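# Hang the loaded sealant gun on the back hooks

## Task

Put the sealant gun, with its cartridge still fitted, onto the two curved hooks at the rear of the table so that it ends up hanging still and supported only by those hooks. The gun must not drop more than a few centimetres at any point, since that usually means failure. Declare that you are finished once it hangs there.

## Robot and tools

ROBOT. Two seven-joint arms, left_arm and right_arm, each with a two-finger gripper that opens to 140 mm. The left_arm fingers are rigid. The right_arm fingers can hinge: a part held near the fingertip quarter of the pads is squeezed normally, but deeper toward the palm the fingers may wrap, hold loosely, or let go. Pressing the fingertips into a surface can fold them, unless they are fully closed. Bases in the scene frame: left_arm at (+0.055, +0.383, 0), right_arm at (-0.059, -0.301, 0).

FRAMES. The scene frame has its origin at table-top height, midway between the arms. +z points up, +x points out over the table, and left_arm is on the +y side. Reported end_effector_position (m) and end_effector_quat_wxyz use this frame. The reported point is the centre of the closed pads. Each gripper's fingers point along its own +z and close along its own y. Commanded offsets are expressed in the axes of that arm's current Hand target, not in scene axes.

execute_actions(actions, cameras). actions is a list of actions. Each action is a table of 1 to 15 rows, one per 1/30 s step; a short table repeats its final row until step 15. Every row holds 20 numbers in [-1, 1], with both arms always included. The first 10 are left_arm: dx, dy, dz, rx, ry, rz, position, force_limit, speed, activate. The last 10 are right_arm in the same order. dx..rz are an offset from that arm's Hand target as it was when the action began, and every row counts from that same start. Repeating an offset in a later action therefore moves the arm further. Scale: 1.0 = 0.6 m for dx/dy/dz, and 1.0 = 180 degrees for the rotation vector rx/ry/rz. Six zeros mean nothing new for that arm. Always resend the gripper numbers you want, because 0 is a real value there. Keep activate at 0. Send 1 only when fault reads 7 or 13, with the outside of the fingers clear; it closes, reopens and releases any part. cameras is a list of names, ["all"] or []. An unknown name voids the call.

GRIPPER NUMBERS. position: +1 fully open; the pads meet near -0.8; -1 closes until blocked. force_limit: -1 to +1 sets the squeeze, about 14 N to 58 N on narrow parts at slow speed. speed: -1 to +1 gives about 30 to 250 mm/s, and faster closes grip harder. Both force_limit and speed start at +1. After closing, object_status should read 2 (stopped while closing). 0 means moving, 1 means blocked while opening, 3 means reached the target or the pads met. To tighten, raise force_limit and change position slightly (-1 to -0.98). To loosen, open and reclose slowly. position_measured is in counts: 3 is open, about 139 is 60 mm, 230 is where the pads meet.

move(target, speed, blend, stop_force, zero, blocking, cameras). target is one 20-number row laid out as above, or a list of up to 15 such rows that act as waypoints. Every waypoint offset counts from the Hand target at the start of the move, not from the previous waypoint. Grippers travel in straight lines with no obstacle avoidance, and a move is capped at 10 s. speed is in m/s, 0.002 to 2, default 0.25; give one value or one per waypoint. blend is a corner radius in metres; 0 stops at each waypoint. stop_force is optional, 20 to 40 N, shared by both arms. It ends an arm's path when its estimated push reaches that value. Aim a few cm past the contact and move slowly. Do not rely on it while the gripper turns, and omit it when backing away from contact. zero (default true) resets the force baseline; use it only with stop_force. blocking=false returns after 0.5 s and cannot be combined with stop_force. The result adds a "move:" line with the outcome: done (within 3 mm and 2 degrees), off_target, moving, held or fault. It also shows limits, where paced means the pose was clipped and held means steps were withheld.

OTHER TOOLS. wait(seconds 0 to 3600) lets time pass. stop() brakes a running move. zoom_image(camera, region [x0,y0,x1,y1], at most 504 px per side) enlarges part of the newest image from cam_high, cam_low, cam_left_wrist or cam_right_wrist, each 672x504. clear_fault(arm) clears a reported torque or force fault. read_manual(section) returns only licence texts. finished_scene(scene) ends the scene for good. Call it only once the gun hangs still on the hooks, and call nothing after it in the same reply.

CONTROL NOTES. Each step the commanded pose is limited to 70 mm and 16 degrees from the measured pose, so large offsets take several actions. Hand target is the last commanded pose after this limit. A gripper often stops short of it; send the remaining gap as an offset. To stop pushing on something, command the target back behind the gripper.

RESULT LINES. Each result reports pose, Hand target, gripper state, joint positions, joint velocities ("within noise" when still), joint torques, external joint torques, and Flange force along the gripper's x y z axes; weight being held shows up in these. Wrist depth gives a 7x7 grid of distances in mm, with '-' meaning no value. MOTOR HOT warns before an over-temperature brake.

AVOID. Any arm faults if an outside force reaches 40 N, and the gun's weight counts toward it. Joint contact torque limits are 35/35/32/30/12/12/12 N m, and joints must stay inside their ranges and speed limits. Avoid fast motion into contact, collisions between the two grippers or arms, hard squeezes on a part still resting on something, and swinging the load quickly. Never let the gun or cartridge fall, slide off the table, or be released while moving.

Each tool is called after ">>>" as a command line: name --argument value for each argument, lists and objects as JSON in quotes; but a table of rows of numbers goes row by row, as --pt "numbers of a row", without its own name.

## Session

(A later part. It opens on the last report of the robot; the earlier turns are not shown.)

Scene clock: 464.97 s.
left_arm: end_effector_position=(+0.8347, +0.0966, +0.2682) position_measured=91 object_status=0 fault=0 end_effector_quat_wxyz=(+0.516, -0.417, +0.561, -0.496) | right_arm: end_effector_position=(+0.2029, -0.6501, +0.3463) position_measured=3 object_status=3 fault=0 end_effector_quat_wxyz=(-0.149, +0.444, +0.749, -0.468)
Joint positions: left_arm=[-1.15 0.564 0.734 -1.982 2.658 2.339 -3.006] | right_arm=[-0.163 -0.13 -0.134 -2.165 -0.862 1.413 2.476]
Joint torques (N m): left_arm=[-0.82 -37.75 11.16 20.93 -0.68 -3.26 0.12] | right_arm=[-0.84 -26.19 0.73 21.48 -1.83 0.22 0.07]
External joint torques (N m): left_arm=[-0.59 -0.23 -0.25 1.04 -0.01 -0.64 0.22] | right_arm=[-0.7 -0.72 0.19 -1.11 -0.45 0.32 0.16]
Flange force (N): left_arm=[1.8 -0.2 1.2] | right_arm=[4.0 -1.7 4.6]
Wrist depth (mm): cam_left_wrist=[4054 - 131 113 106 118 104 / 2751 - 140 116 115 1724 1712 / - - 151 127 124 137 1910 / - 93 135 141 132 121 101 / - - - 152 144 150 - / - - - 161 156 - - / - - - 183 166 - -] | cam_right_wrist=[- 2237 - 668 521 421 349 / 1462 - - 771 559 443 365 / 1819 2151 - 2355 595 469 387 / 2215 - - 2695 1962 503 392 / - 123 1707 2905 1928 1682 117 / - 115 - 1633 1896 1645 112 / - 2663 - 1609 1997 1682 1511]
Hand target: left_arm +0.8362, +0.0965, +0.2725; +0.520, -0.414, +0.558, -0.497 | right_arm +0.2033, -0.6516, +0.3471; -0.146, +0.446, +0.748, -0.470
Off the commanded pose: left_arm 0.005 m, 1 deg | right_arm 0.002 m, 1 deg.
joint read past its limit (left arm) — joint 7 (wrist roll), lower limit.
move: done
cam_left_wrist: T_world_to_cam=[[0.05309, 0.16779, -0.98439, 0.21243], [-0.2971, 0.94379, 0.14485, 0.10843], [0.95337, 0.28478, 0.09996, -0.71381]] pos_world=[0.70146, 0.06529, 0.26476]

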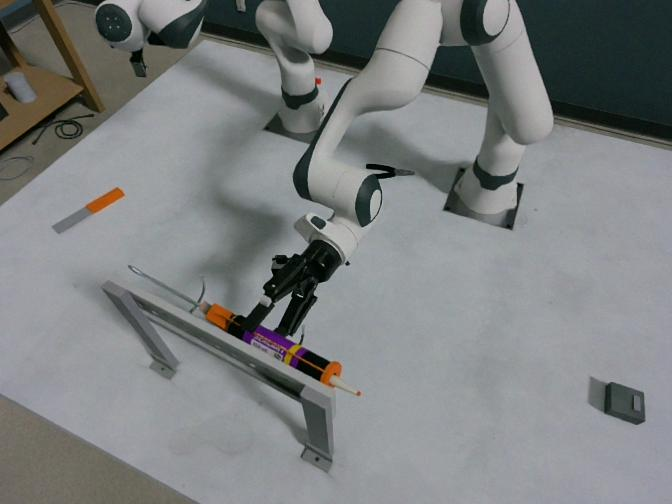

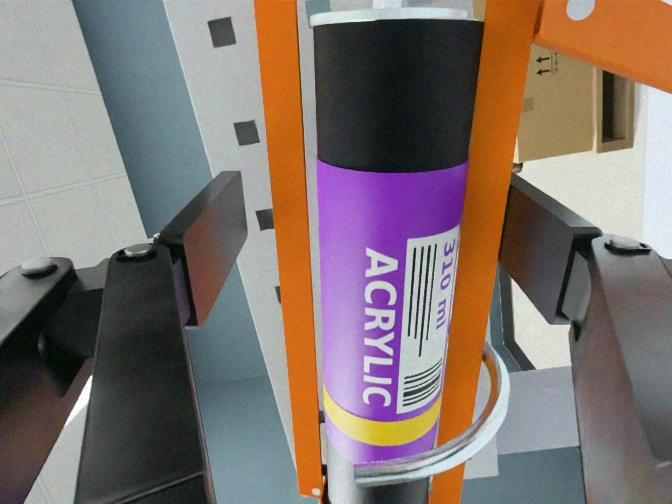

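>>> move --target '[0,0,0,0,0,0,1,0,-1,0,0,0,0,0,0,0,1,1,1,0]' --cameras '["cam_left_wrist","cam_high"]'

Scene clock: 471.03 s.
left_arm: end_effector_position=(+0.8356, +0.0972, +0.2703) position_measured=3 object_status=0 fault=0 end_effector_quat_wxyz=(+0.518, -0.416, +0.559, -0.496) | right_arm: end_effector_position=(+0.2029, -0.6501, +0.3463) position_measured=3 object_status=3 fault=0 end_effector_quat_wxyz=(-0.149, +0.444, +0.749, -0.468)
Joint positions: left_arm=[-1.151 0.564 0.735 -1.981 2.658 2.335 -3.005] | right_arm=[-0.163 -0.13 -0.134 -2.165 -0.862 1.413 2.476]
Joint torques (N m): left_arm=[-0.97 -37.35 10.51 20.21 -0.7 -2.77 0.1] | right_arm=[-0.82 -26.22 0.67 21.44 -1.84 0.23 0.06]
External joint torques (N m): left_arm=[-0.88 0.34 -1.09 0.22 -0.02 -0.15 0.2] | right_arm=[-0.73 -0.87 0.08 -1.07 -0.46 0.33 0.15]
Flange force (N): left_arm=[2.2 0.8 0.2] | right_arm=[4.1 -2.0 4.8]
Wrist depth (mm): cam_left_wrist=[- - 134 - 103 116 102 / 2432 - 169 139 - 1737 1805 / 2718 147 - 132 122 145 389 / - 124 - 134 130 146 123 / - - - 152 142 3916 107 / 2567 2925 4126 168 154 242 240 / - - - 201 164 - -] | cam_right_wrist=[- 1695 - 650 526 423 349 / 1804 - 1819 729 559 439 367 / 1747 2215 2237 2355 586 468 387 / 1896 2513 - 2632 1979 500 394 / - 123 1633 2355 1695 - 117 / - 108 1912 1633 1945 1669 112 / - - - 1501 2601 1669 1443]
Hand target: left_arm +0.8362, +0.0965, +0.2725; +0.520, -0.414, +0.558, -0.497 | right_arm +0.2033, -0.6516, +0.3471; -0.146, +0.446, +0.748, -0.470
Off the commanded pose: left_arm 0.002 m, 0 deg | right_arm 0.002 m, 1 deg.
joint read past its limit (left arm) — joint 7 (wrist roll), lower limit.
move: done
cam_left_wrist: T_world_to_cam=[[0.05797, 0.16801, -0.98408, 0.21026], [-0.29866, 0.94351, 0.14349, 0.10951], [0.9526, 0.28559, 0.10487, -0.71587]] pos_world=[0.70246, 0.0658, 0.26627]
Images, in order (width x height): cam_high 672x504, cam_left_wrist 672x504.

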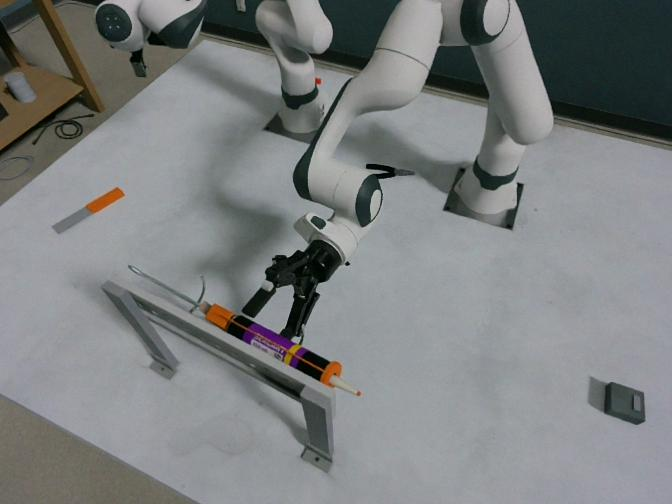

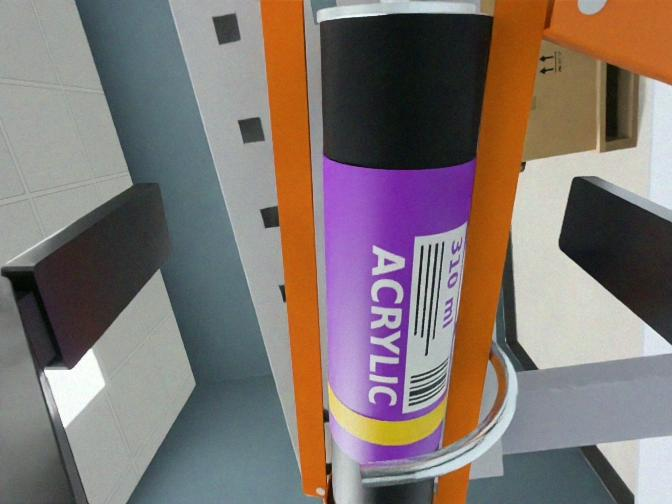

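>>> move --target '[0,0.01,-0.25,0,0,0,1,0,-1,0,0,0,0,0,0,0,1,1,1,0]' --speed 0.08 --cameras '["cam_high","cam_left_wrist"]'

>>> wait --seconds 1 --cameras '["cam_high"]'

>>> zoom_image --camera "cam_high" --region '[100, 230, 400, 430]'

Scene clock: 481.70 s.
left_arm: end_effector_position=(+0.6879, +0.1150, +0.2607) position_measured=3 object_status=3 fault=0 end_effector_quat_wxyz=(+0.517, -0.414, +0.559, -0.498) | right_arm: end_effector_position=(+0.2029, -0.6501, +0.3463) position_measured=3 object_status=3 fault=0 end_effector_quat_wxyz=(-0.149, +0.444, +0.749, -0.468)
Joint positions: left_arm=[-1.425 0.202 0.821 -2.5 2.608 2.049 -2.858] | right_arm=[-0.163 -0.13 -0.134 -2.165 -0.862 1.413 2.476]
Joint velocities: left_arm=[0 0 0.001 0 -0.001 -0.001 0.006] | right_arm=[within noise]
Joint torques (N m): left_arm=[-1.02 -23.66 3.49 17.53 -0.72 -2.82 0.09] | right_arm=[-0.82 -26.2 0.69 21.46 -1.83 0.23 0.04]
External joint torques (N m): left_arm=[-0.96 -0.64 -0.62 -0.66 -0.38 -0.23 0.2] | right_arm=[-0.62 -0.78 0.2 -1.05 -0.45 0.34 0.13]
Flange force (N): left_arm=[0.5 -2.9 -6.1] | right_arm=[4.0 -1.8 4.5]
Wrist depth (mm): cam_left_wrist=[2539 - - 259 255 1848 393 / - 3301 3501 267 1942 1926 388 / 2888 2888 4443 277 287 2063 385 / - 132 - 305 316 374 123 / - - - 337 383 386 112 / - - - - 2962 - 525 / - - - - 2567 - 585] | cam_right_wrist=[- 1775 1669 666 520 420 349 / 1880 1945 1621 741 561 442 365 / 1789 2632 2380 3242 586 469 387 / 2282 2571 - 2831 1962 498 396 / - 123 1819 2282 1962 1721 117 / - 109 1472 1747 1945 1682 112 / - 3289 - 1501 2110 1669 1491]
Hand target: left_arm +0.6878, +0.1162, +0.2615; +0.520, -0.414, +0.558, -0.497 | right_arm +0.2033, -0.6516, +0.3471; -0.146, +0.446, +0.748, -0.470
Off the commanded pose: left_arm 0.001 m, 0 deg | right_arm 0.002 m, 1 deg.
move: done
cam_left_wrist: T_world_to_cam=[[0.06158, 0.16735, -0.98397, 0.20393], [-0.29516, 0.9448, 0.14222, 0.0477], [0.95346, 0.28167, 0.10758, -0.58004]] pos_world=[0.55457, 0.08418, 0.25628]

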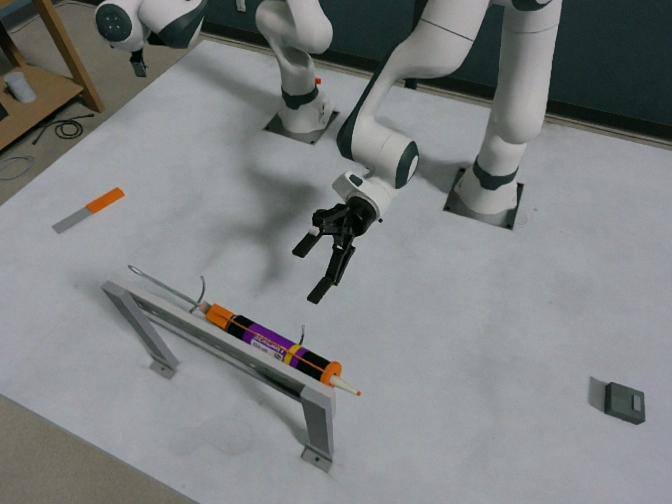

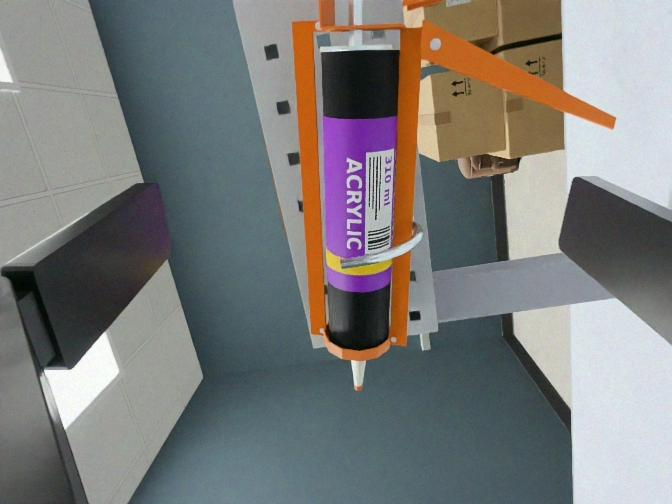

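Scene clock: 482.70 s.
left_arm: end_effector_position=(+0.6879, +0.1150, +0.2608) position_measured=3 object_status=3 fault=0 end_effector_quat_wxyz=(+0.518, -0.413, +0.560, -0.498) | right_arm: end_effector_position=(+0.2029, -0.6501, +0.3463) position_measured=3 object_status=3 fault=0 end_effector_quat_wxyz=(-0.149, +0.444, +0.749, -0.468)
Joint positions: left_arm=[-1.425 0.202 0.821 -2.5 2.608 2.049 -2.856] | right_arm=[-0.163 -0.13 -0.134 -2.165 -0.862 1.413 2.476]
Joint torques (N m): left_arm=[-1 -23.64 3.42 17.46 -0.71 -2.77 0.08] | right_arm=[-0.85 -26.18 0.69 21.43 -1.82 0.21 0.04]
External joint torques (N m): left_arm=[-0.97 -0.62 -0.71 -0.72 -0.37 -0.17 0.18] | right_arm=[-0.82 -0.8 0.04 -1.11 -0.45 0.3 0.13]
Flange force (N): left_arm=[0.5 -2.8 -6.1] | right_arm=[4.0 -2.0 4.9]
Wrist depth (mm): cam_left_wrist=[- 3254 - 263 254 1848 393 / 3727 3555 - 261 1942 520 388 / - 3610 4443 276 3668 2082 388 / - 132 4201 306 332 376 123 / - 3301 - 335 392 2853 112 / 2539 - - - - - 528 / - - - - - - 585] | cam_right_wrist=[- 1734 - 664 519 420 349 / 1721 1962 - 774 558 446 365 / 1621 2237 - 2380 593 467 386 / 2355 - - 2761 1945 499 393 / - 123 1734 2485 1997 1657 117 / - 114 1979 2513 1912 1682 112 / - - 2259 1775 2601 1657 1491]
Hand target: left_arm +0.6878, +0.1162, +0.2615; +0.520, -0.414, +0.558, -0.497 | right_arm +0.2033, -0.6516, +0.3471; -0.146, +0.446, +0.748, -0.470
Tool commands: left_gripper/position=+1.0 left_gripper/force_limit=+0.0 left_gripper/speed=-1.0 left_gripper/activate=+0.0 right_gripper/position=+1.0 right_gripper/force_limit=+1.0 right_gripper/speed=+1.0 right_gripper/activate=+0.0
Off the commanded pose: left_arm 0.001 m, 0 deg | right_arm 0.002 m, 1 deg.
wait: 1.00 s; at rest by 0.17 s

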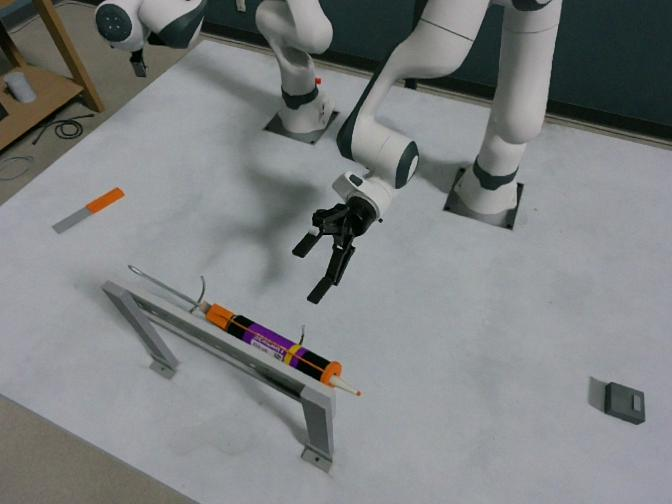

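Scaled by 1.680 from the camera's image (finer frame: 960x720).

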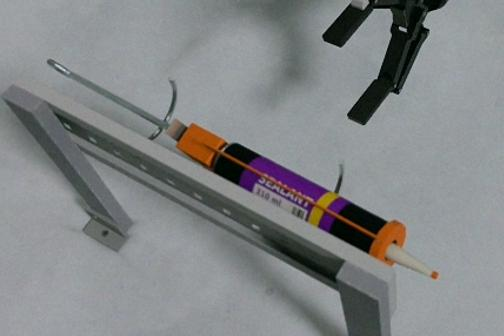

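The gun is hanging at rest on both hooks, with its cartridge in place.

>>> finished_scene --scene 3

The scene is finished: the task was done.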